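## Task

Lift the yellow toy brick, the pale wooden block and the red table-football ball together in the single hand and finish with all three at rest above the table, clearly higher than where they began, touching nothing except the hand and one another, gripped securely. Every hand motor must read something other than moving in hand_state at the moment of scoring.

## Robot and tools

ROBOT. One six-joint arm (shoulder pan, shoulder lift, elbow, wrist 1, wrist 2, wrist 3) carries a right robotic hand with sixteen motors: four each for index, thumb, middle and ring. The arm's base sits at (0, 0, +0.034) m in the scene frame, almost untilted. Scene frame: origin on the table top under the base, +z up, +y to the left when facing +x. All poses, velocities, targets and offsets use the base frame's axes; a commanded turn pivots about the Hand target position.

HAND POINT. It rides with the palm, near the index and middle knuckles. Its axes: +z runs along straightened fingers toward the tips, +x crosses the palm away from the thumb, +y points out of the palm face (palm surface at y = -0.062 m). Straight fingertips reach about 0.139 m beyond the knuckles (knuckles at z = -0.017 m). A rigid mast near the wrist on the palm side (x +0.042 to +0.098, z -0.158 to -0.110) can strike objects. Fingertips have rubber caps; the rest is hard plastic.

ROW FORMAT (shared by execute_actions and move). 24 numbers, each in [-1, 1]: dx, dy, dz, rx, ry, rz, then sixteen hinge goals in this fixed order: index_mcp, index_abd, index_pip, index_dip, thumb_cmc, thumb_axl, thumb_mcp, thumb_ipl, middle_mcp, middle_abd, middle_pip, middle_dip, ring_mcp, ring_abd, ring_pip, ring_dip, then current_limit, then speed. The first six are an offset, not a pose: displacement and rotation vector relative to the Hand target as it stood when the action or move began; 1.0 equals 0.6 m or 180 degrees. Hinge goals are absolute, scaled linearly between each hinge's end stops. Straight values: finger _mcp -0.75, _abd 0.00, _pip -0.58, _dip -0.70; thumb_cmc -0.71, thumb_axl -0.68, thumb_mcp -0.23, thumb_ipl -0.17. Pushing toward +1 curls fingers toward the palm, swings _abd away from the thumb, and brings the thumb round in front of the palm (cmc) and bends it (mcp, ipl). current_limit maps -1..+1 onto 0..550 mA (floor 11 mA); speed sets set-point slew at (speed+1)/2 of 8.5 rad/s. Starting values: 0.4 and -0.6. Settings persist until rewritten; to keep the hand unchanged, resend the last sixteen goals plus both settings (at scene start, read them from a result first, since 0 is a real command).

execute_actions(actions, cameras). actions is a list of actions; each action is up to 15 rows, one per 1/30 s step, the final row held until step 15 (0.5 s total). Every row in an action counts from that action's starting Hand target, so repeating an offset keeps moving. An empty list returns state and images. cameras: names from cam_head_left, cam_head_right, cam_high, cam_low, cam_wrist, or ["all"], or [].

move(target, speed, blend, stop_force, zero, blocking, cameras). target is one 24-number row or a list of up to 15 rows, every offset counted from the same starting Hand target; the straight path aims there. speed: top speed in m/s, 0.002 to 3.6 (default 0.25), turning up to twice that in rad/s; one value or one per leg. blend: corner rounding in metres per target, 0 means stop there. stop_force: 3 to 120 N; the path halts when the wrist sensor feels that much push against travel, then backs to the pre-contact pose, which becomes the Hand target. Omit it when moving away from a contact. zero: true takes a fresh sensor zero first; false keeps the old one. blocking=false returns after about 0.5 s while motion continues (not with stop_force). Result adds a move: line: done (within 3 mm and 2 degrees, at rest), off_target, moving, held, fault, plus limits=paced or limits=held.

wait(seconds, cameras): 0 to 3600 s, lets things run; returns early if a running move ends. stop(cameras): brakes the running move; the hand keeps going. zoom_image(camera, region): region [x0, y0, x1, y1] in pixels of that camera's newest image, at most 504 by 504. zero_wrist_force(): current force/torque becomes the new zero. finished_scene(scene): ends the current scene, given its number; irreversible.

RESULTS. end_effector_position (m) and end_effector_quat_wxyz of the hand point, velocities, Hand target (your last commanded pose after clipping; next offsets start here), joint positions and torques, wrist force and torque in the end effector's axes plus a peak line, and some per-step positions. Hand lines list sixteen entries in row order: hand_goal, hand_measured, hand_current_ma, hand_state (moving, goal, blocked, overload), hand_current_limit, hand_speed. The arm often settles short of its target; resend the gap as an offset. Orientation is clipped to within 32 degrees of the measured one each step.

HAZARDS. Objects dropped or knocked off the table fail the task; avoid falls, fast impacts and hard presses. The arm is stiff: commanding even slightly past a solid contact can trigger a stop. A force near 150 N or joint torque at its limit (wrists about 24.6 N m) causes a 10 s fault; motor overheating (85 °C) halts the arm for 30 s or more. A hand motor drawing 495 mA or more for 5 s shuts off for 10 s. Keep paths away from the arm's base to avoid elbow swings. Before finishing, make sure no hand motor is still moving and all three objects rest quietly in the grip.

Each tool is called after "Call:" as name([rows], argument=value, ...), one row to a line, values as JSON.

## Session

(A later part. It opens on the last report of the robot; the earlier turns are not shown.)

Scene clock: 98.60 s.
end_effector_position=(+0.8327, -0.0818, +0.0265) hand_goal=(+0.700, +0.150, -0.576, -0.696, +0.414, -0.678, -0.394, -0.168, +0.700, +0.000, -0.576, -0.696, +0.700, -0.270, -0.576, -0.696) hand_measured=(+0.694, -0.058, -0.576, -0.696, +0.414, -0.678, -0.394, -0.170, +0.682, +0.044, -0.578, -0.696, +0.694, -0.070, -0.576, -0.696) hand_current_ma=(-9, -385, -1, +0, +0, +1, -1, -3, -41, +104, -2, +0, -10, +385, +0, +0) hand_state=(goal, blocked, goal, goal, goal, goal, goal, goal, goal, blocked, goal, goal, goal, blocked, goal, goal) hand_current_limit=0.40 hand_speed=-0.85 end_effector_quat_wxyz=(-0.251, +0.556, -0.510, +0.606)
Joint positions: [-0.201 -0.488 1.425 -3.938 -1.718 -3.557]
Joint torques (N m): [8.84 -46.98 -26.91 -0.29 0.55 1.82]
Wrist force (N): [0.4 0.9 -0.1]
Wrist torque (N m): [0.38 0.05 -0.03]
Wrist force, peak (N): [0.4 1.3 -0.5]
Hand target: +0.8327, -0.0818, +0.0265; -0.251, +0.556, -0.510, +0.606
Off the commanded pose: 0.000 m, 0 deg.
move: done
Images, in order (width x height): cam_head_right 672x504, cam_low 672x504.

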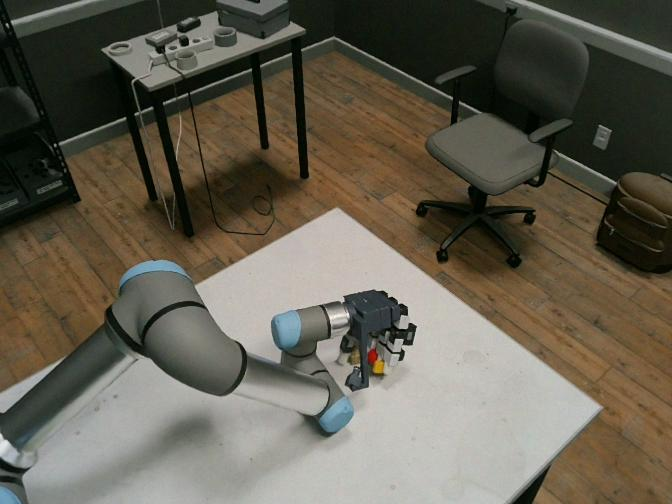

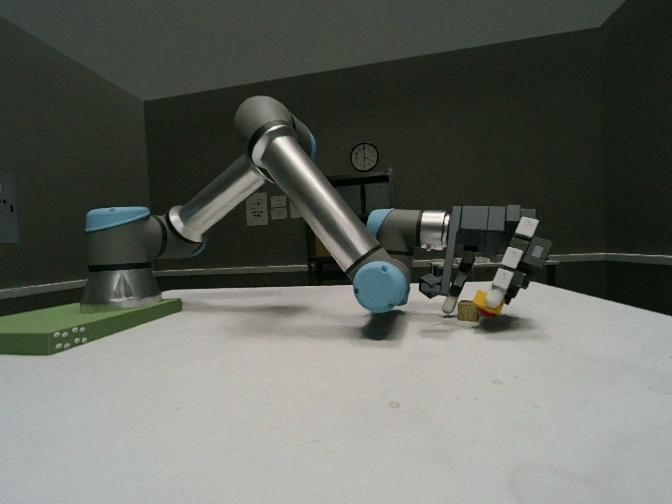

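Call:
move(target=[-0.0044, 0.0024, 0, 0, 0, 0, 0.7, 0.15, -0.576, -0.696, 0.414, -0.678, -0.393, -0.168, 0.7, 0, -0.576, -0.696, 0.7, -0.27, -0.576, -0.696, 0.4, -0.85], speed=0.02, stop_force=4, cameras=["cam_low", "cam_head_right"])

Call:
zoom_image(camera="cam_low", region=[440, 290, 490, 330])

Call:
zoom_image(camera="cam_head_right", region=[330, 330, 400, 380])

Scene clock: 101.07 s.
end_effector_position=(+0.8300, -0.0803, +0.0265) hand_goal=(+0.700, +0.150, -0.576, -0.696, +0.414, -0.678, -0.394, -0.168, +0.700, +0.000, -0.576, -0.696, +0.700, -0.270, -0.576, -0.696) hand_measured=(+0.694, -0.058, -0.576, -0.696, +0.414, -0.678, -0.394, -0.170, +0.682, +0.044, -0.578, -0.696, +0.694, -0.070, -0.576, -0.696) hand_current_ma=(-9, -385, -1, +0, +0, +1, -1, -3, -41, +104, -2, +0, -10, +385, +0, +0) hand_state=(goal, blocked, goal, goal, goal, goal, goal, goal, goal, blocked, goal, goal, goal, blocked, goal, goal) hand_current_limit=0.40 hand_speed=-0.85 end_effector_quat_wxyz=(-0.251, +0.556, -0.510, +0.606)
Joint positions: [-0.2 -0.492 1.435 -3.944 -1.719 -3.557]
Joint torques (N m): [4.21 -47.81 -26.94 -0.36 0.64 2.04]
Wrist force (N): [0.4 1.1 -0.5]
Wrist torque (N m): [0.44 0.05 -0.02]
Wrist force, peak (N): [0.6 1.3 -0.3]
Hand target: +0.8300, -0.0803, +0.0265; -0.251, +0.556, -0.510, +0.606
Off the commanded pose: 0.000 m, 0 deg.
move: done
Images, in order (width x height): cam_head_right 672x504, cam_low 672x504.

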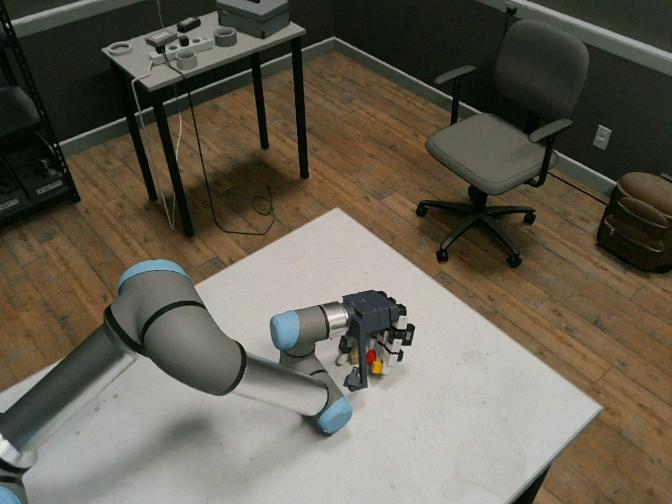

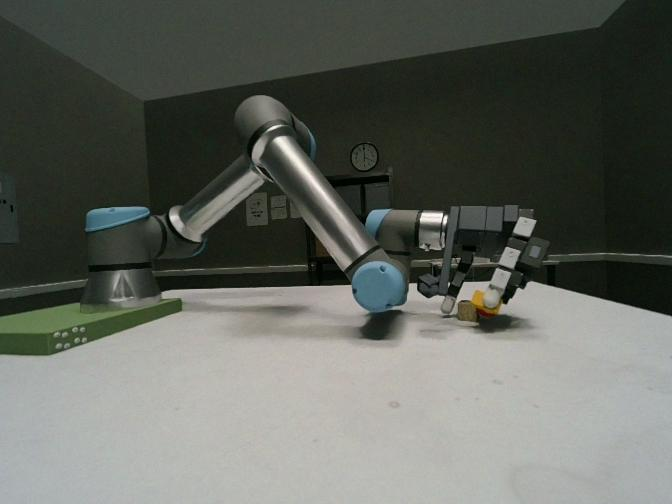

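Scaled by 10.080.

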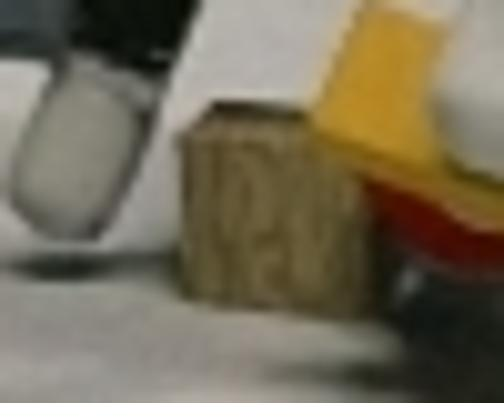

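Scaled by 7.200.

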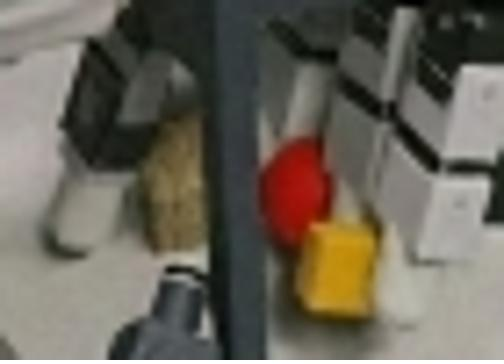

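Call:
move(target=[0, 0, 0, 0, 0, 0, 0.7, 0.15, -0.576, -0.696, 0.414, -0.678, -0.18, -0.168, 0.7, 0, -0.576, -0.696, 0.7, -0.27, -0.576, -0.696, 0.4, -0.95], speed=0.02, cameras=["cam_low", "cam_head_right"])

Call:
zoom_image(camera="cam_low", region=[440, 290, 490, 330])

Call:
zoom_image(camera="cam_head_right", region=[330, 330, 400, 380])

Scene clock: 102.53 s.
end_effector_position=(+0.8300, -0.0803, +0.0265) hand_goal=(+0.700, +0.150, -0.576, -0.696, +0.414, -0.678, -0.180, -0.168, +0.700, +0.000, -0.576, -0.696, +0.700, -0.270, -0.576, -0.696) hand_measured=(+0.694, -0.058, -0.576, -0.696, +0.414, -0.678, -0.338, -0.170, +0.682, +0.044, -0.578, -0.696, +0.694, -0.070, -0.576, -0.696) hand_current_ma=(-9, -385, -1, +0, +0, +1, -100, -6, -41, +104, -2, +0, -10, +385, +0, +0) hand_state=(goal, blocked, goal, goal, goal, goal, moving, goal, goal, blocked, goal, goal, goal, blocked, goal, goal) hand_current_limit=0.40 hand_speed=-0.95 end_effector_quat_wxyz=(-0.251, +0.556, -0.510, +0.606)
Joint positions: [-0.2 -0.492 1.435 -3.944 -1.719 -3.557]
Joint torques (N m): [-7.87 -45.23 -27.94 -0.28 1.13 1.27]
Wrist force (N): [1.0 -0.4 -1.7]
Wrist torque (N m): [0.28 -0.02 0.00]
Wrist force, peak (N): [1.0 -0.4 -1.7]
Hand target: +0.8300, -0.0803, +0.0265; -0.251, +0.556, -0.510, +0.606
Off the commanded pose: 0.000 m, 0 deg.
move: done
Images, in order (width x height): cam_head_right 672x504, cam_low 672x504.

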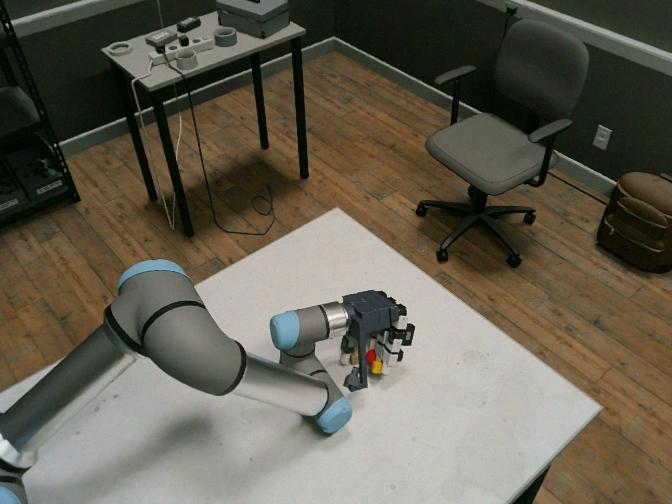

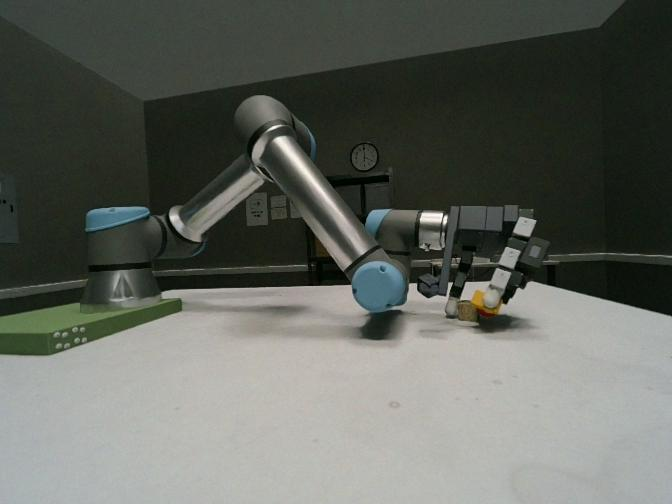

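Scaled by 10.080.

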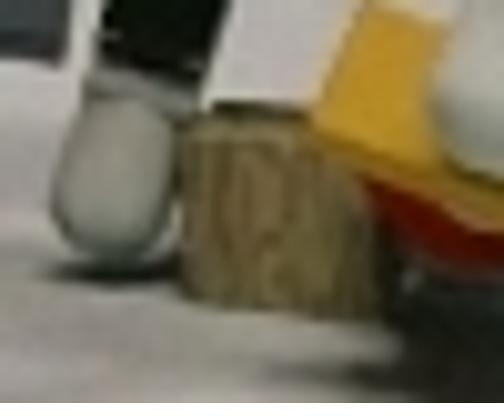

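Scaled by 7.200.

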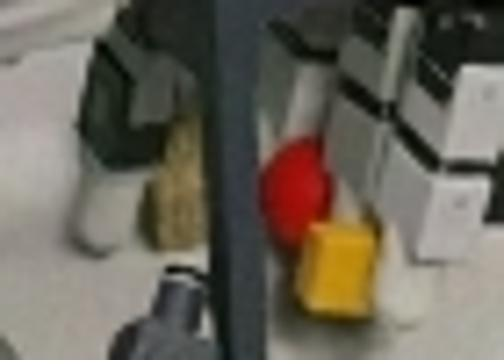

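Call:
wait(seconds=0.3, cameras=["cam_low", "cam_head_right"])

Call:
zoom_image(camera="cam_low", region=[440, 290, 490, 330])

Call:
zoom_image(camera="cam_head_right", region=[330, 330, 400, 380])

Scene clock: 103.37 s.
end_effector_position=(+0.8300, -0.0803, +0.0265) hand_goal=(+0.700, +0.150, -0.576, -0.696, +0.414, -0.678, -0.180, -0.168, +0.700, +0.000, -0.576, -0.696, +0.700, -0.270, -0.576, -0.696) hand_measured=(+0.690, -0.058, -0.580, -0.696, +0.416, -0.678, -0.320, -0.182, +0.682, +0.044, -0.578, -0.696, +0.694, -0.070, -0.576, -0.696) hand_current_ma=(-18, -385, -7, +0, +3, +1, -385, -41, -41, +104, -2, +0, -10, +385, +0, +0) hand_state=(goal, blocked, goal, goal, goal, goal, blocked, goal, goal, blocked, goal, goal, goal, blocked, goal, goal) hand_current_limit=0.40 hand_speed=-0.95 end_effector_quat_wxyz=(-0.251, +0.556, -0.510, +0.606)
Joint positions: [-0.2 -0.492 1.435 -3.944 -1.719 -3.557]
Joint torques (N m): [-10.9 -46.37 -25.44 -0.31 1.65 1.26]
Wrist force (N): [1.7 -2.8 -3.2]
Wrist torque (N m): [-0.04 -0.15 0.03]
Wrist force, peak (N): [2.0 -3.1 -3.3]
Hand target: +0.8300, -0.0803, +0.0265; -0.251, +0.556, -0.510, +0.606
Off the commanded pose: 0.000 m, 0 deg.
wait: 0.30 s; at rest from the start
Images, in order (width x height): cam_head_right 672x504, cam_low 672x504.

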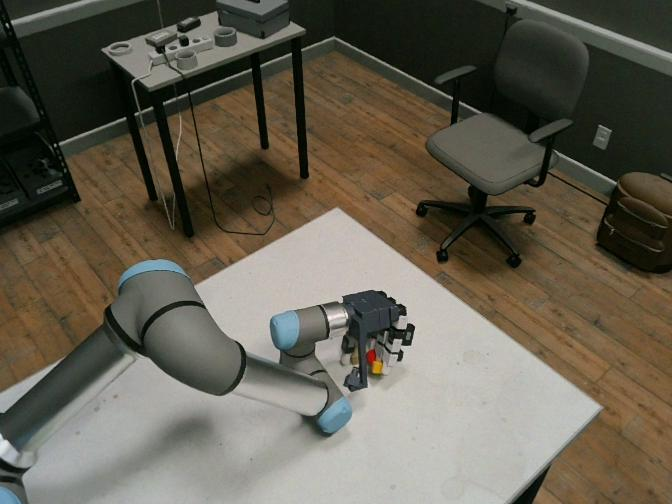

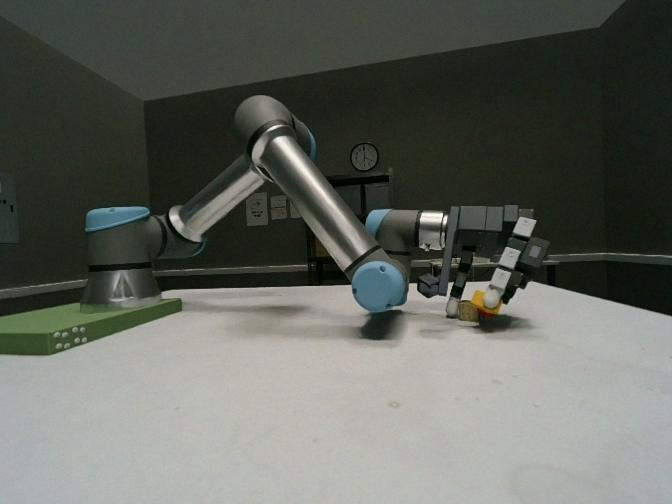

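Scaled by 10.080.

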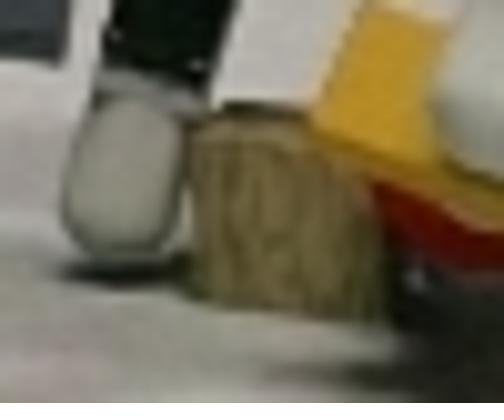

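Scaled by 7.200.

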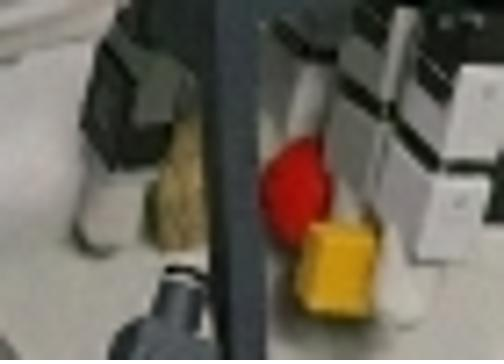

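Call:
move(target=[0, 0, 0, 0, 0, 0, 0.7, 0.15, -0.576, -0.696, 0.414, -0.678, -0.618, 0.222, 0.7, 0, -0.576, -0.696, 0.7, -0.27, -0.576, -0.696, 0.4, -0.85], speed=0.02, cameras=["cam_low", "cam_head_right"])

Call:
zoom_image(camera="cam_low", region=[440, 290, 490, 330])

Call:
zoom_image(camera="cam_head_right", region=[330, 330, 400, 380])

Scene clock: 108.90 s.
end_effector_position=(+0.8300, -0.0803, +0.0265) hand_goal=(+0.700, +0.150, -0.576, -0.696, +0.414, -0.678, -0.618, +0.222, +0.700, +0.000, -0.576, -0.696, +0.700, -0.270, -0.576, -0.696) hand_measured=(+0.692, -0.058, -0.582, -0.696, +0.414, -0.678, -0.612, +0.220, +0.682, +0.044, -0.578, -0.696, +0.694, -0.070, -0.576, -0.696) hand_current_ma=(-15, -385, -8, -1, +0, +1, +14, -3, -41, +104, -2, +0, -10, +385, +0, +0) hand_state=(goal, blocked, goal, goal, goal, goal, goal, goal, goal, blocked, goal, goal, goal, blocked, goal, goal) hand_current_limit=0.40 hand_speed=-0.85 end_effector_quat_wxyz=(-0.251, +0.556, -0.510, +0.606)
Joint positions: [-0.2 -0.492 1.435 -3.944 -1.719 -3.557]
Joint torques (N m): [-10.65 -45.74 -18.04 -0.35 1.32 -0.38]
Wrist force (N): [0.3 0.9 -0.3]
Wrist torque (N m): [0.41 0.07 -0.02]
Wrist force, peak (N): [2.0 -3.5 -3.9]
Hand target: +0.8300, -0.0803, +0.0265; -0.251, +0.556, -0.510, +0.606
Off the commanded pose: 0.000 m, 0 deg.
move: done
Images, in order (width x height): cam_head_right 672x504, cam_low 672x504.

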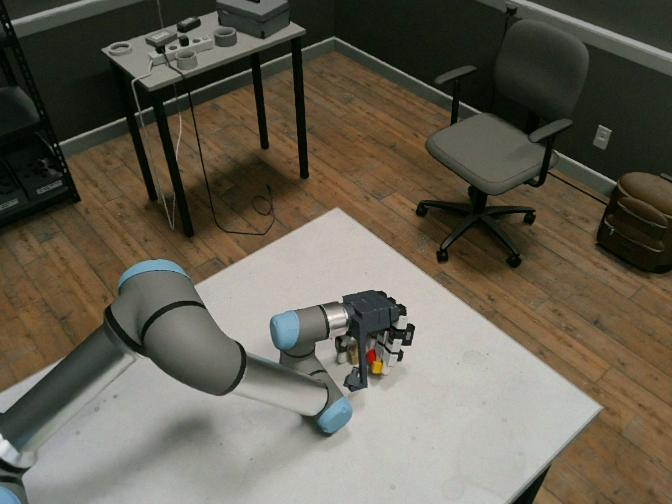

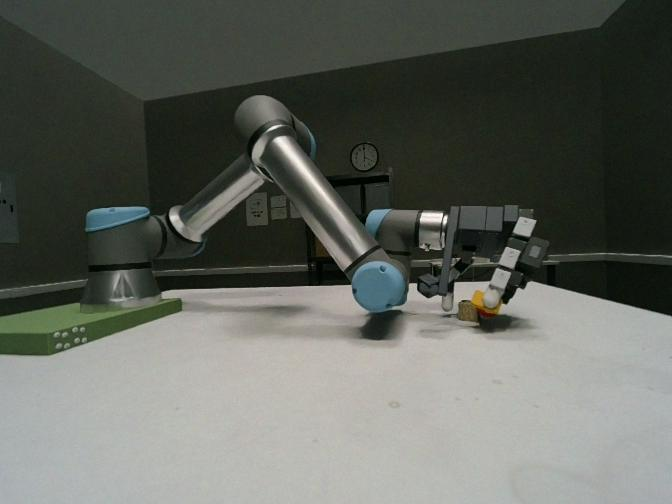

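Scaled by 10.080.

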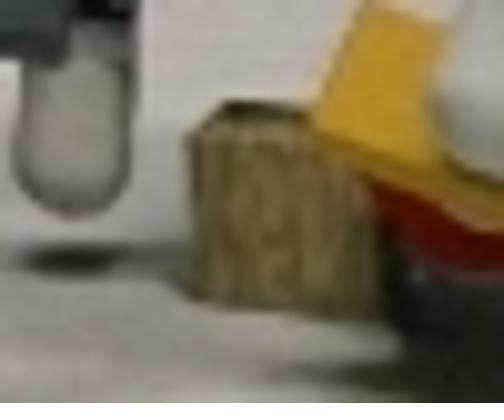

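Scaled by 7.200.

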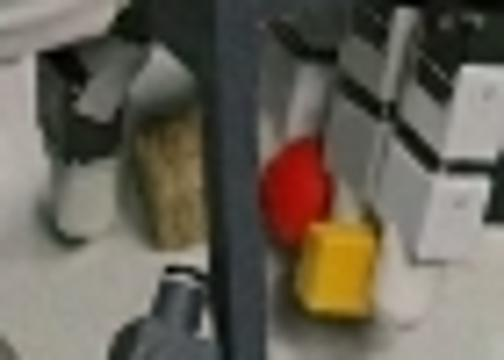

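Call:
move(target=[0, 0, -0.005, 0, 0, 0, 0.7, 0.15, -0.576, -0.696, 0.414, -0.678, -0.618, 0.222, 0.7, 0, -0.576, -0.696, 0.7, -0.27, -0.576, -0.696, 0.4, -0.85], speed=0.02, stop_force=4)

Call:
move(target=[0, 0, 0, 0, 0, 0, 0.7, 0.15, -0.576, -0.696, 0.414, -0.678, -0.44, 0.222, 0.7, 0, -0.576, -0.696, 0.7, -0.27, -0.576, -0.696, 0.4, -0.95], speed=0.02)

Call:
wait(seconds=0.3, cameras=["cam_low", "cam_head_right"])

Call:
zoom_image(camera="cam_low", region=[440, 290, 490, 330])

Call:
zoom_image(camera="cam_head_right", region=[330, 330, 400, 380])

Scene clock: 111.00 s.
end_effector_position=(+0.8300, -0.0803, +0.0235) hand_goal=(+0.700, +0.150, -0.576, -0.696, +0.414, -0.678, -0.618, +0.222, +0.700, +0.000, -0.576, -0.696, +0.700, -0.270, -0.576, -0.696) hand_measured=(+0.692, -0.058, -0.580, -0.696, +0.414, -0.678, -0.612, +0.220, +0.682, +0.044, -0.578, -0.696, +0.694, -0.070, -0.576, -0.696) hand_current_ma=(-15, -385, -7, -1, +0, +1, +14, -3, -41, +104, -2, +0, -10, +385, +0, +0) hand_state=(goal, blocked, goal, goal, goal, goal, goal, goal, goal, blocked, goal, goal, goal, blocked, goal, goal) hand_current_limit=0.40 hand_speed=-0.85 end_effector_quat_wxyz=(-0.251, +0.556, -0.510, +0.606)
Joint positions: [-0.2 -0.486 1.433 -3.947 -1.719 -3.557]
Joint torques (N m): [-10.96 -63.27 -20.04 -0.39 1.15 -1.27]
Wrist force (N): [0.4 1.0 -0.1]
Wrist torque (N m): [0.41 0.05 -0.02]
Wrist force, peak (N): [0.6 1.2 -0.5]
Hand target: +0.8300, -0.0803, +0.0235; -0.251, +0.556, -0.510, +0.606
Off the commanded pose: 0.000 m, 0 deg.
move: done

Scene clock: 111.93 s.
end_effector_position=(+0.8301, -0.0803, +0.0235) hand_goal=(+0.700, +0.150, -0.576, -0.696, +0.414, -0.678, -0.440, +0.222, +0.700, +0.000, -0.576, -0.696, +0.700, -0.270, -0.576, -0.696) hand_measured=(+0.692, -0.058, -0.580, -0.696, +0.414, -0.678, -0.522, +0.218, +0.682, +0.044, -0.578, -0.696, +0.694, -0.070, -0.576, -0.696) hand_current_ma=(-15, -385, -7, -1, +0, +1, -99, -10, -41, +104, -2, +0, -10, +385, +0, +0) hand_state=(goal, blocked, goal, goal, goal, goal, moving, goal, goal, blocked, goal, goal, goal, blocked, goal, goal) hand_current_limit=0.40 hand_speed=-0.95 end_effector_quat_wxyz=(-0.251, +0.556, -0.510, +0.606)
Joint positions: [-0.2 -0.486 1.433 -3.947 -1.719 -3.557]
Joint torques (N m): [-10.49 -65.64 -8.95 -0.3 1.25 -1.53]
Wrist force (N): [0.8 -0.1 -0.9]
Wrist torque (N m): [0.25 -0.02 0.00]
Wrist force, peak (N): [0.6 1.2 -0.1]
Hand target: +0.8300, -0.0803, +0.0235; -0.251, +0.556, -0.510, +0.606
Off the commanded pose: 0.000 m, 0 deg.
move: done

Scene clock: 112.23 s.
end_effector_position=(+0.8300, -0.0803, +0.0235) hand_goal=(+0.700, +0.150, -0.576, -0.696, +0.414, -0.678, -0.440, +0.222, +0.700, +0.000, -0.576, -0.696, +0.700, -0.270, -0.576, -0.696) hand_measured=(+0.690, -0.058, -0.580, -0.696, +0.414, -0.678, -0.512, +0.212, +0.682, +0.044, -0.578, -0.696, +0.694, -0.070, -0.576, -0.696) hand_current_ma=(-21, -385, -8, -1, +0, +1, -252, -33, -41, +104, -2, +0, -10, +385, +0, +0) hand_state=(goal, blocked, goal, goal, goal, goal, moving, goal, goal, blocked, goal, goal, goal, blocked, goal, goal) hand_current_limit=0.40 hand_speed=-0.95 end_effector_quat_wxyz=(-0.251, +0.556, -0.510, +0.606)
Joint positions: [-0.2 -0.486 1.433 -3.947 -1.719 -3.557]
Joint torques (N m): [-11.62 -64.43 -5.6 -0.28 1.29 -1.54]
Wrist force (N): [1.3 -1.4 -1.9]
Wrist torque (N m): [0.14 -0.08 0.01]
Wrist force, peak (N): [1.3 -1.4 -1.9]
Hand target: +0.8300, -0.0803, +0.0235; -0.251, +0.556, -0.510, +0.606
Off the commanded pose: 0.000 m, 0 deg.
wait: 0.30 s; no rest
Images, in order (width x height): cam_head_right 672x504, cam_low 672x504.

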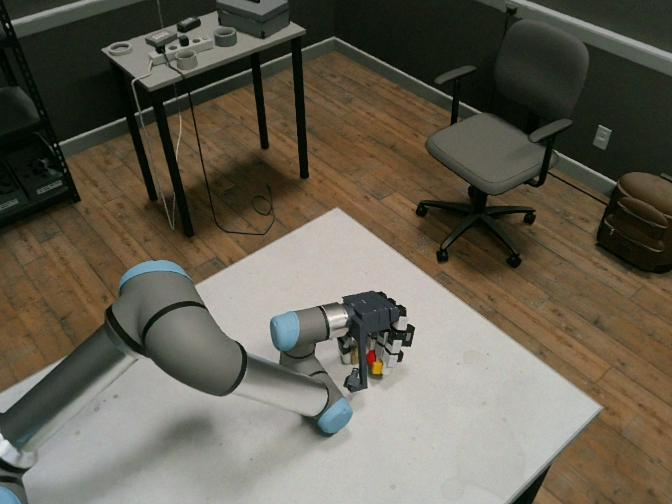

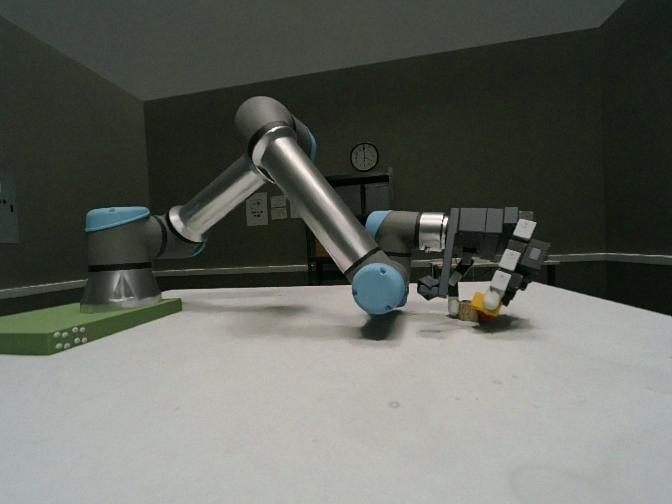

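Scaled by 10.080.

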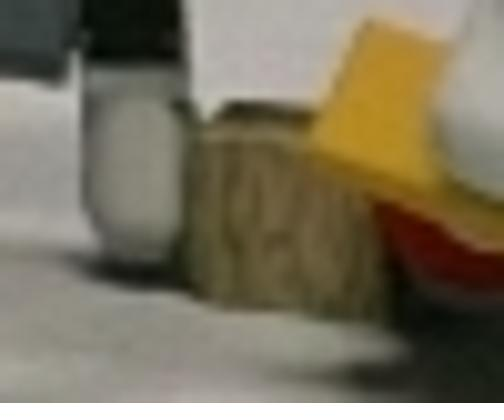

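Scaled by 7.200.

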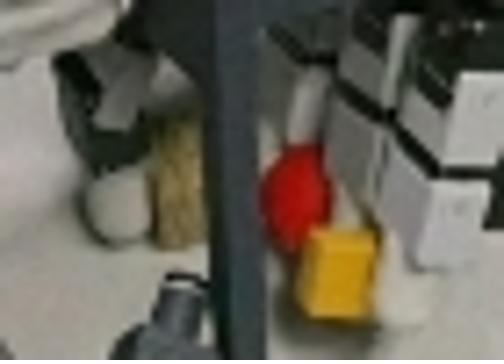

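Call:
wait(seconds=0.5, cameras=["cam_low"])

Call:
zoom_image(camera="cam_low", region=[440, 290, 490, 330])

Scene clock: 113.37 s.
end_effector_position=(+0.8300, -0.0803, +0.0235) hand_goal=(+0.700, +0.150, -0.576, -0.696, +0.414, -0.678, -0.440, +0.222, +0.700, +0.000, -0.576, -0.696, +0.700, -0.270, -0.576, -0.696) hand_measured=(+0.688, -0.058, -0.582, -0.698, +0.414, -0.678, -0.506, +0.208, +0.682, +0.044, -0.578, -0.696, +0.694, -0.070, -0.576, -0.696) hand_current_ma=(-25, -385, -11, -1, +1, +1, -292, -39, -41, +104, -2, +0, -10, +385, +0, +0) hand_state=(goal, blocked, goal, goal, goal, goal, blocked, goal, goal, blocked, goal, goal, goal, blocked, goal, goal) hand_current_limit=0.40 hand_speed=-0.95 end_effector_quat_wxyz=(-0.251, +0.556, -0.510, +0.606)
Joint positions: [-0.2 -0.486 1.433 -3.947 -1.719 -3.557]
Joint torques (N m): [-10.41 -60.93 -5.93 -0.21 1.06 -1.88]
Wrist force (N): [1.0 -1.2 -1.9]
Wrist torque (N m): [0.13 -0.07 0.00]
Wrist force, peak (N): [1.5 -1.7 -2.4]
Hand target: +0.8300, -0.0803, +0.0235; -0.251, +0.556, -0.510, +0.606
Off the commanded pose: 0.000 m, 0 deg.
wait: 0.50 s; at rest from the start

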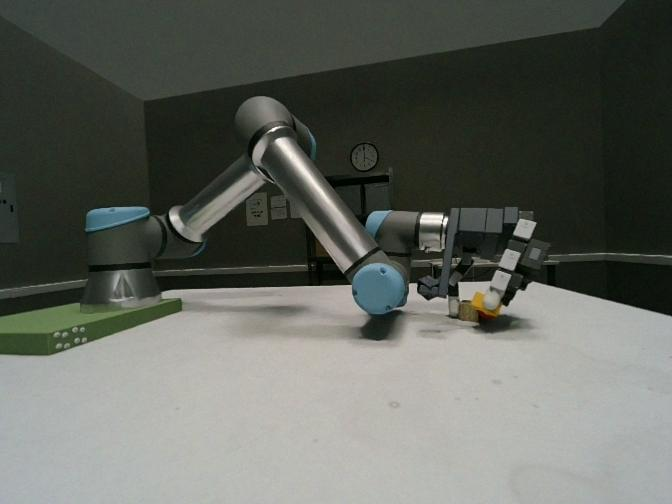

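Scaled by 10.080.

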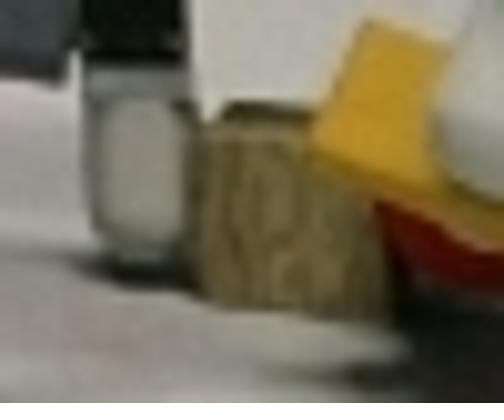

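Call:
move(target=[0, 0, 0.0167, 0, 0, 0, 0.7, 0.15, -0.576, -0.696, 0.414, -0.678, -0.42, 0.222, 0.7, 0, -0.576, -0.696, 0.7, -0.27, -0.576, -0.696, 0.4, -0.95], speed=0.03, cameras=["cam_low", "cam_head_right"])

Call:
zoom_image(camera="cam_low", region=[440, 280, 500, 330])

Call:
zoom_image(camera="cam_head_right", region=[330, 330, 400, 380])

Scene clock: 114.73 s.
end_effector_position=(+0.8300, -0.0803, +0.0336) hand_goal=(+0.700, +0.150, -0.576, -0.696, +0.414, -0.678, -0.420, +0.222, +0.700, +0.000, -0.576, -0.696, +0.700, -0.270, -0.576, -0.696) hand_measured=(+0.666, -0.058, -0.600, -0.706, +0.408, -0.678, -0.464, +0.208, +0.682, +0.044, -0.578, -0.696, +0.694, -0.070, -0.576, -0.696) hand_current_ma=(-97, -385, -57, -19, -11, +1, -174, -43, -40, +104, -2, +0, -9, +385, +0, +0) hand_state=(blocked, blocked, blocked, goal, goal, goal, blocked, goal, goal, blocked, goal, goal, goal, blocked, goal, goal) hand_current_limit=0.40 hand_speed=-0.95 end_effector_quat_wxyz=(-0.251, +0.556, -0.510, +0.606)
Joint positions: [-0.2 -0.506 1.44 -3.935 -1.719 -3.557]
Joint torques (N m): [-9.93 -43.58 -16.44 -3.36 0.8 -1.65]
Wrist force (N): [0.2 1.2 -0.2]
Wrist torque (N m): [0.41 0.07 -0.03]
Wrist force, peak (N): [1.4 -1.6 -2.4]
Hand target: +0.8300, -0.0803, +0.0335; -0.251, +0.556, -0.510, +0.606
Off the commanded pose: 0.000 m, 0 deg.
move: done
Images, in order (width x height): cam_head_right 672x504, cam_low 672x504.

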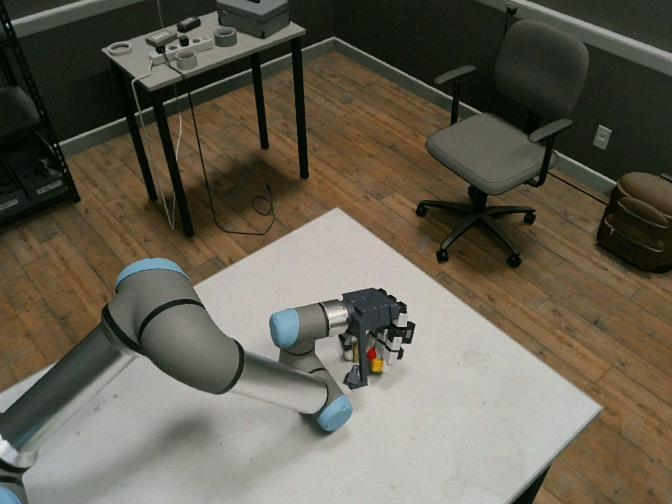

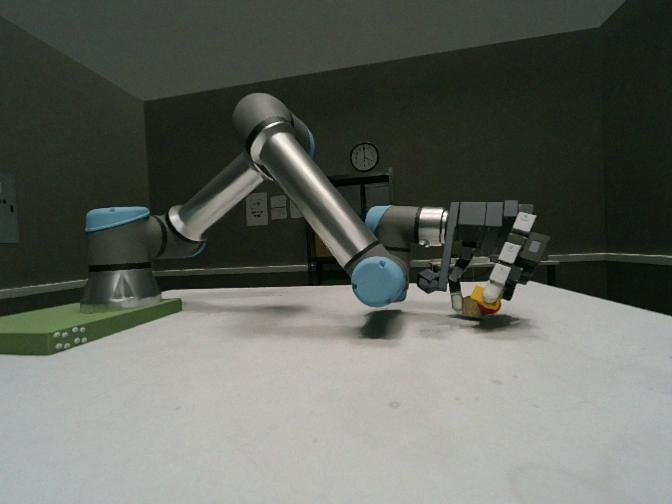

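Scaled by 8.400.

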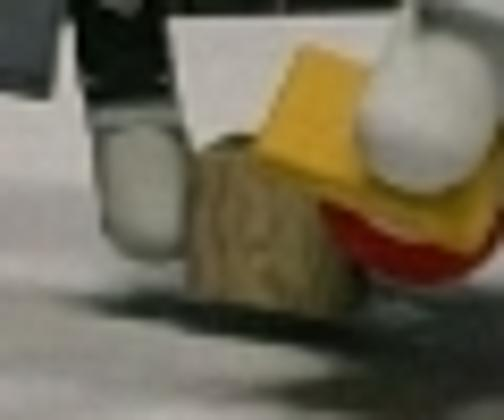

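Scaled by 7.200.

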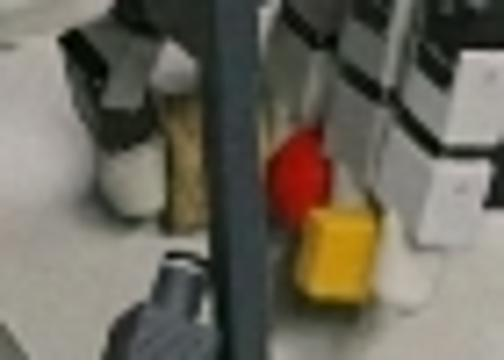

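Call:
move(target=[0, 0, 0, 0, 0, 0, 0.765, 0.15, -0.576, -0.696, 0.414, -0.678, -0.37, 0.222, 0.7, 0, -0.576, -0.696, 0.7, -0.27, -0.576, -0.696, 0.4, -0.95], speed=0.03)

Call:
wait(seconds=0.5, cameras=["cam_low", "cam_head_right"])

Call:
zoom_image(camera="cam_low", region=[440, 280, 500, 330])

Call:
zoom_image(camera="cam_head_right", region=[330, 330, 400, 380])

Scene clock: 116.33 s.
end_effector_position=(+0.8300, -0.0803, +0.0335) hand_goal=(+0.764, +0.150, -0.576, -0.696, +0.414, -0.678, -0.370, +0.222, +0.700, +0.000, -0.576, -0.696, +0.700, -0.270, -0.576, -0.696) hand_measured=(+0.666, -0.058, -0.614, -0.712, +0.398, -0.678, -0.442, +0.202, +0.684, +0.042, -0.578, -0.696, +0.694, -0.072, -0.576, -0.696) hand_current_ma=(-375, -385, -104, -37, -35, +1, -330, -65, -40, +100, -2, +0, -9, +385, +0, +0) hand_state=(blocked, blocked, blocked, goal, goal, goal, blocked, goal, goal, blocked, goal, goal, goal, blocked, goal, goal) hand_current_limit=0.40 hand_speed=-0.95 end_effector_quat_wxyz=(-0.251, +0.556, -0.510, +0.606)
Joint positions: [-0.2 -0.505 1.44 -3.935 -1.719 -3.557]
Joint torques (N m): [-9.94 -43.78 -27.53 -3.02 0.9 -1.1]
Wrist force (N): [0.4 0.7 -0.6]
Wrist torque (N m): [0.40 0.06 -0.03]
Wrist force, peak (N): [0.3 1.4 -0.5]
Hand target: +0.8300, -0.0803, +0.0335; -0.251, +0.556, -0.510, +0.606
Off the commanded pose: 0.000 m, 0 deg.
move: done

Scene clock: 116.83 s.
end_effector_position=(+0.8300, -0.0803, +0.0335) hand_goal=(+0.764, +0.150, -0.576, -0.696, +0.414, -0.678, -0.370, +0.222, +0.700, +0.000, -0.576, -0.696, +0.700, -0.270, -0.576, -0.696) hand_measured=(+0.666, -0.058, -0.614, -0.712, +0.398, -0.678, -0.442, +0.202, +0.684, +0.042, -0.578, -0.696, +0.694, -0.072, -0.576, -0.696) hand_current_ma=(-375, -385, -104, -37, -35, +1, -330, -65, -40, +100, -2, +0, -9, +385, +0, +0) hand_state=(blocked, blocked, blocked, goal, goal, goal, blocked, goal, goal, blocked, goal, goal, goal, blocked, goal, goal) hand_current_limit=0.40 hand_speed=-0.95 end_effector_quat_wxyz=(-0.251, +0.556, -0.510, +0.606)
Joint positions: [-0.2 -0.505 1.44 -3.935 -1.719 -3.557]
Joint torques (N m): [-10.41 -43.1 -26.49 -3.23 0.71 -0.96]
Wrist force (N): [0.5 1.1 -0.7]
Wrist torque (N m): [0.45 0.05 -0.01]
Wrist force, peak (N): [0.6 1.3 -0.4]
Hand target: +0.8300, -0.0803, +0.0335; -0.251, +0.556, -0.510, +0.606
Off the commanded pose: 0.000 m, 0 deg.
wait: 0.50 s; at rest by 0.17 s
Images, in order (width x height): cam_head_right 672x504, cam_low 672x504.

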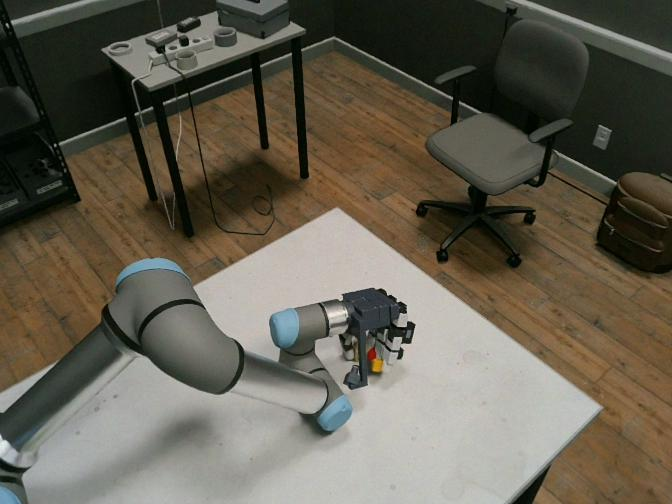

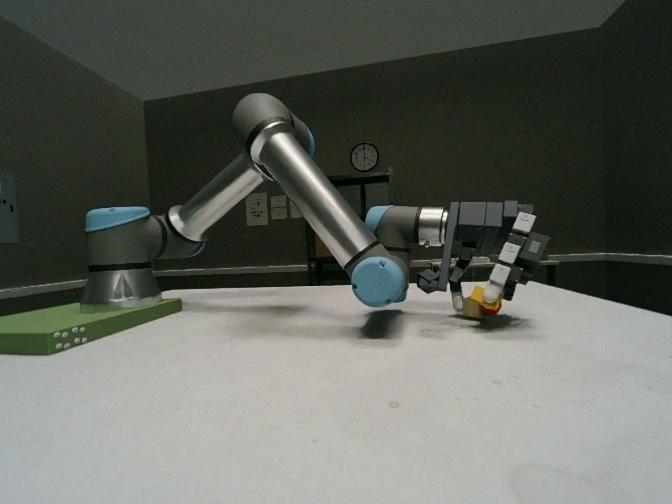

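Scaled by 8.400.

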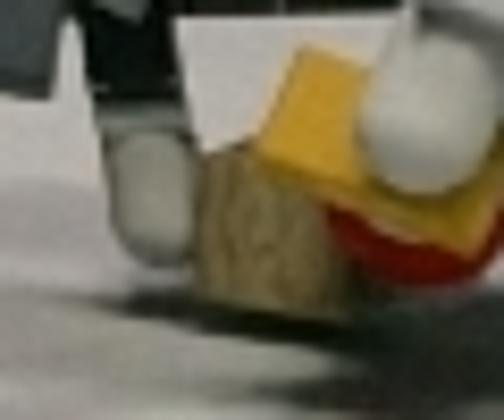

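Scaled by 7.200.

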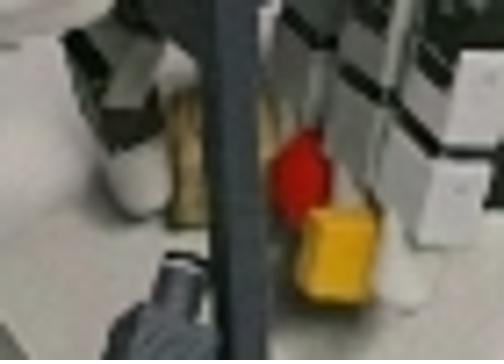

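Call:
move(target=[0, 0, 0.0667, 0, 0, 0, 0.765, 0.15, -0.576, -0.696, 0.414, -0.678, -0.37, 0.222, 0.7, 0, -0.576, -0.696, 0.7, -0.27, -0.576, -0.696, 0.4, -0.95], speed=0.05, cameras=["cam_low", "cam_head_left", "cam_head_right", "cam_wrist"])

Call:
zoom_image(camera="cam_low", region=[430, 250, 520, 330])

Call:
zoom_image(camera="cam_head_right", region=[325, 300, 415, 370])

Call:
zoom_image(camera="cam_head_left", region=[325, 300, 415, 370])

Scene clock: 118.77 s.
end_effector_position=(+0.8300, -0.0803, +0.0737) hand_goal=(+0.764, +0.150, -0.576, -0.696, +0.414, -0.678, -0.370, +0.222, +0.700, +0.000, -0.576, -0.696, +0.700, -0.270, -0.576, -0.696) hand_measured=(+0.666, -0.058, -0.614, -0.712, +0.398, -0.678, -0.442, +0.202, +0.684, +0.042, -0.578, -0.696, +0.694, -0.072, -0.576, -0.696) hand_current_ma=(-375, -385, -104, -37, -35, +1, -330, -65, -40, +99, -2, +0, -9, +385, +0, +0) hand_state=(blocked, blocked, blocked, goal, goal, goal, blocked, goal, goal, blocked, goal, goal, goal, blocked, goal, goal) hand_current_limit=0.40 hand_speed=-0.95 end_effector_quat_wxyz=(-0.251, +0.556, -0.510, +0.606) end_effector_velocity=(+0.000, +0.001, -0.003) end_effector_angular_velocity=(+0.000, -0.001, +0.001)
Joint positions: [-0.2 -0.58 1.462 -3.882 -1.719 -3.557]
Joint velocities: [0 0.005 0 -0.007 0.001 0]
Joint torques (N m): [-7.87 -42.14 -18.29 -3.24 -0.01 -1.07]
Wrist force (N): [0.5 1.1 -0.3]
Wrist torque (N m): [0.42 0.02 -0.01]
Wrist force, peak (N): [0.2 1.7 -0.3]
Hand target: +0.8300, -0.0803, +0.0735; -0.251, +0.556, -0.510, +0.606
Off the commanded pose: 0.000 m, 0 deg.
move: done
Images, in order (width x height): cam_head_left 672x504, cam_head_right 672x504, cam_low 672x504, cam_wrist 672x504.

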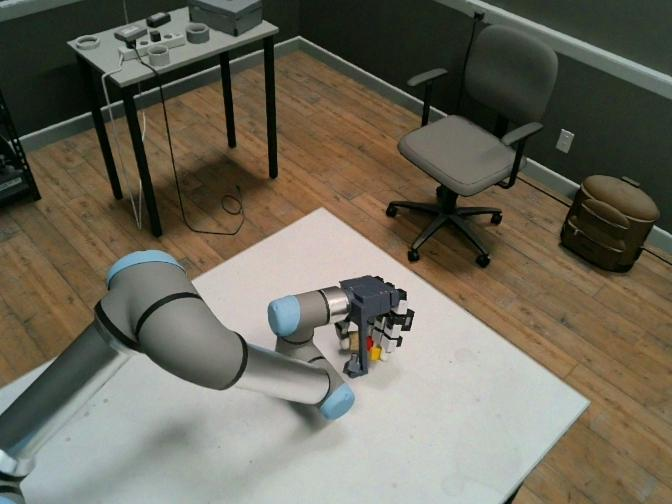

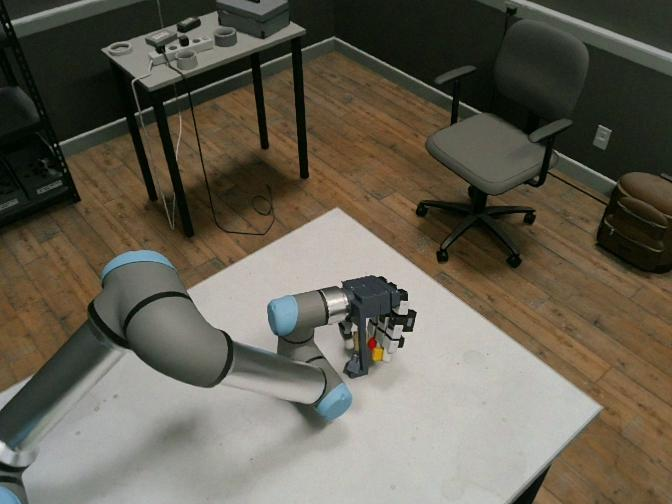

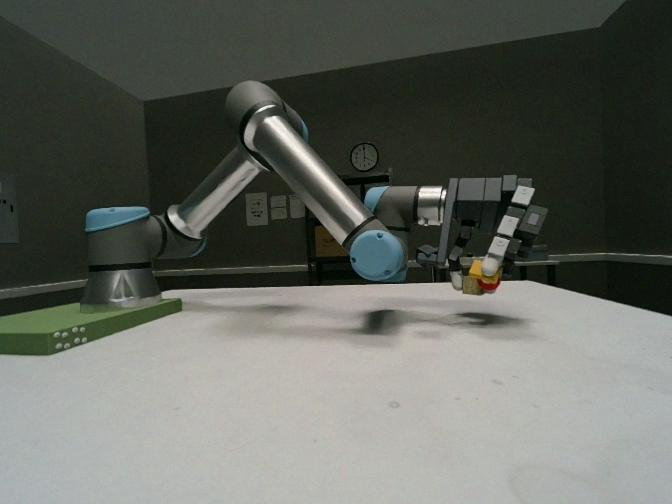

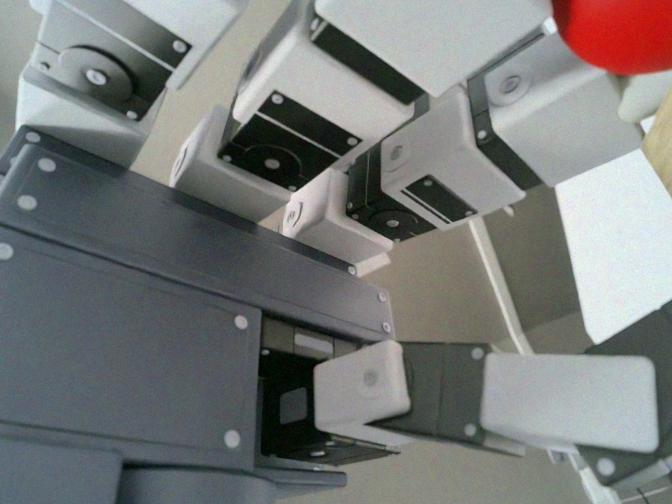

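Scaled by 5.600.

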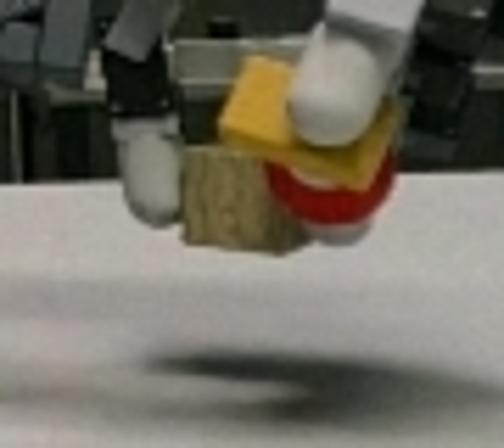

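Scaled by 5.600.

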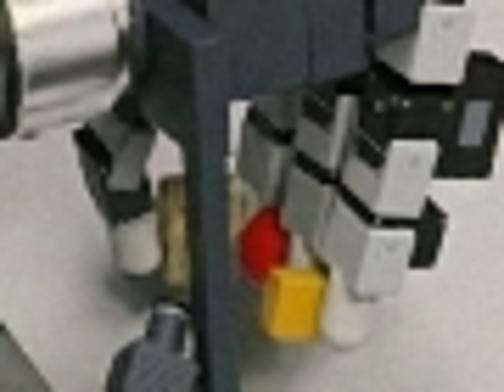

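Scaled by 5.600.

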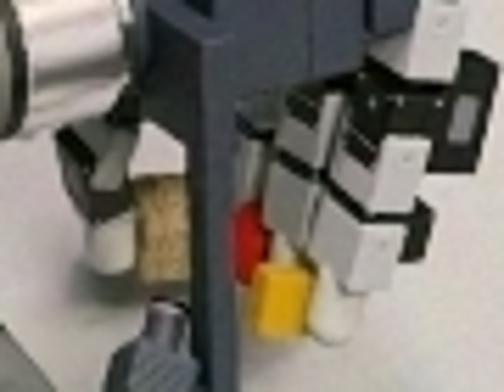

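Call:
move(target=[-0.02, 0.03, 0.29, 0, 0, 0, 0.765, 0.15, -0.576, -0.696, 0.414, -0.678, -0.37, 0.222, 0.7, 0, -0.576, -0.696, 0.7, -0.27, -0.576, -0.696, 0.4, -0.95], speed=0.13, cameras=["cam_low", "cam_head_left", "cam_head_right"])

Call:
zoom_image(camera="cam_low", region=[420, 160, 530, 260])

Call:
zoom_image(camera="cam_head_left", region=[310, 220, 430, 320])

Scene clock: 121.07 s.
end_effector_position=(+0.8181, -0.0622, +0.2476) hand_goal=(+0.764, +0.150, -0.576, -0.696, +0.414, -0.678, -0.370, +0.222, +0.700, +0.000, -0.576, -0.696, +0.700, -0.270, -0.576, -0.696) hand_measured=(+0.666, -0.058, -0.614, -0.714, +0.398, -0.678, -0.442, +0.202, +0.684, +0.042, -0.578, -0.696, +0.694, -0.072, -0.576, -0.696) hand_current_ma=(-375, -385, -105, -37, -35, +1, -328, -65, -40, +99, -2, +0, -9, +385, +0, +0) hand_state=(blocked, blocked, blocked, goal, goal, goal, blocked, goal, goal, blocked, goal, goal, goal, blocked, goal, goal) hand_current_limit=0.40 hand_speed=-0.95 end_effector_quat_wxyz=(-0.251, +0.556, -0.510, +0.606)
Joint positions: [-0.174 -0.88 1.486 -3.606 -1.744 -3.553]
Joint torques (N m): [-9.07 -46.2 -10.07 -1.7 1.46 1.71]
Wrist force (N): [0.4 1.2 -0.6]
Wrist torque (N m): [0.45 0.06 -0.03]
Wrist force, peak (N): [0.5 2.8 0.1]
Hand target: +0.8180, -0.0623, +0.2475; -0.251, +0.556, -0.510, +0.606
Off the commanded pose: 0.000 m, 0 deg.
move: done
Images, in order (width x height): cam_head_left 672x504, cam_head_right 672x504, cam_low 672x504.

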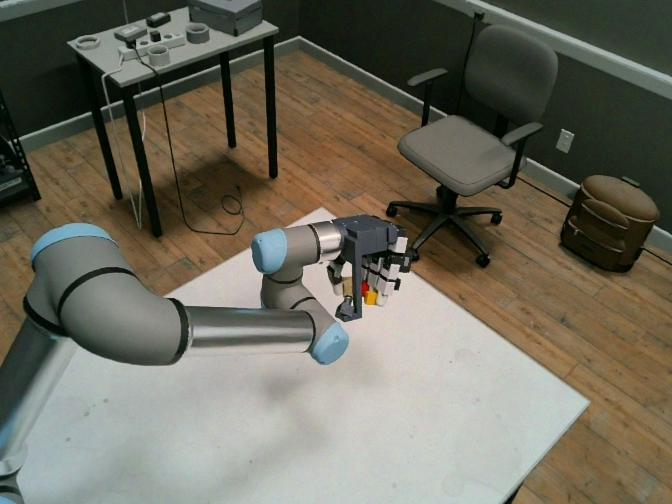

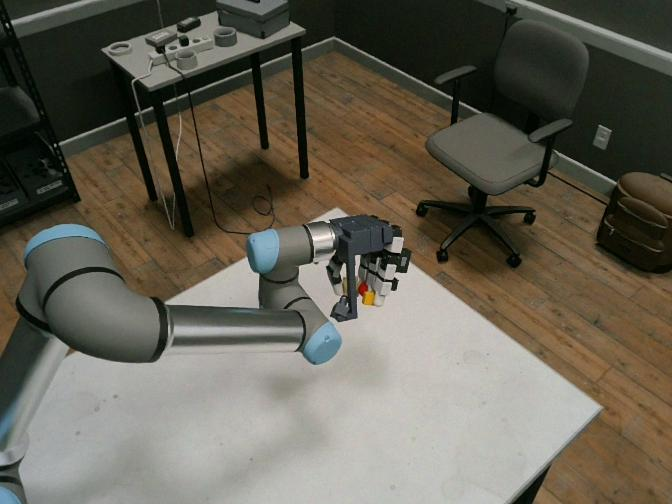

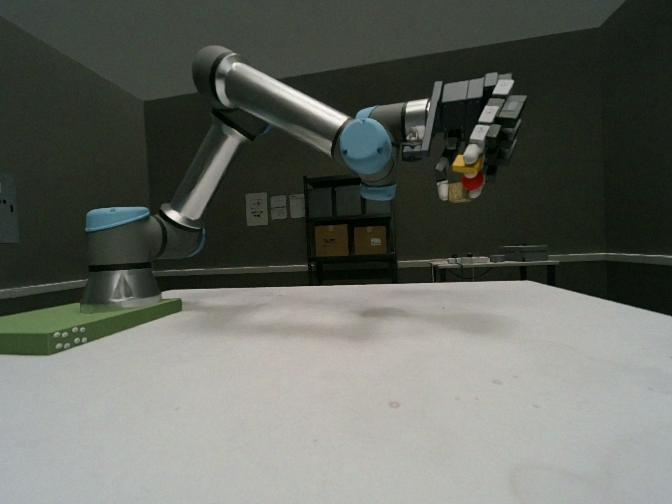

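Scaled by 4.582.

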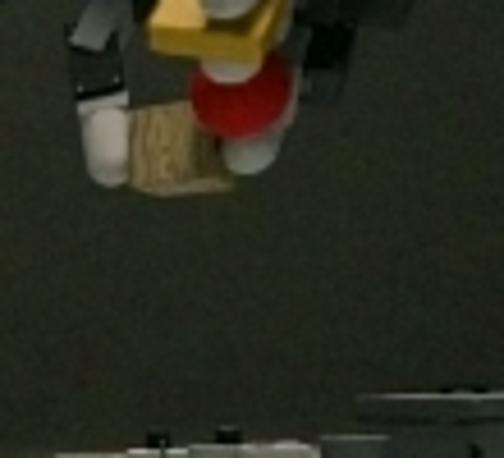

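Scaled by 4.200.

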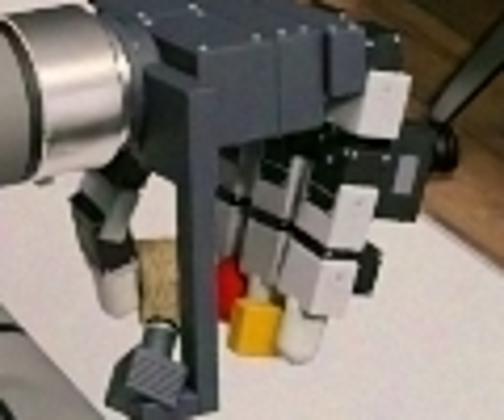

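Call:
finished_scene(scene=2)

The scene is finished: the task was done.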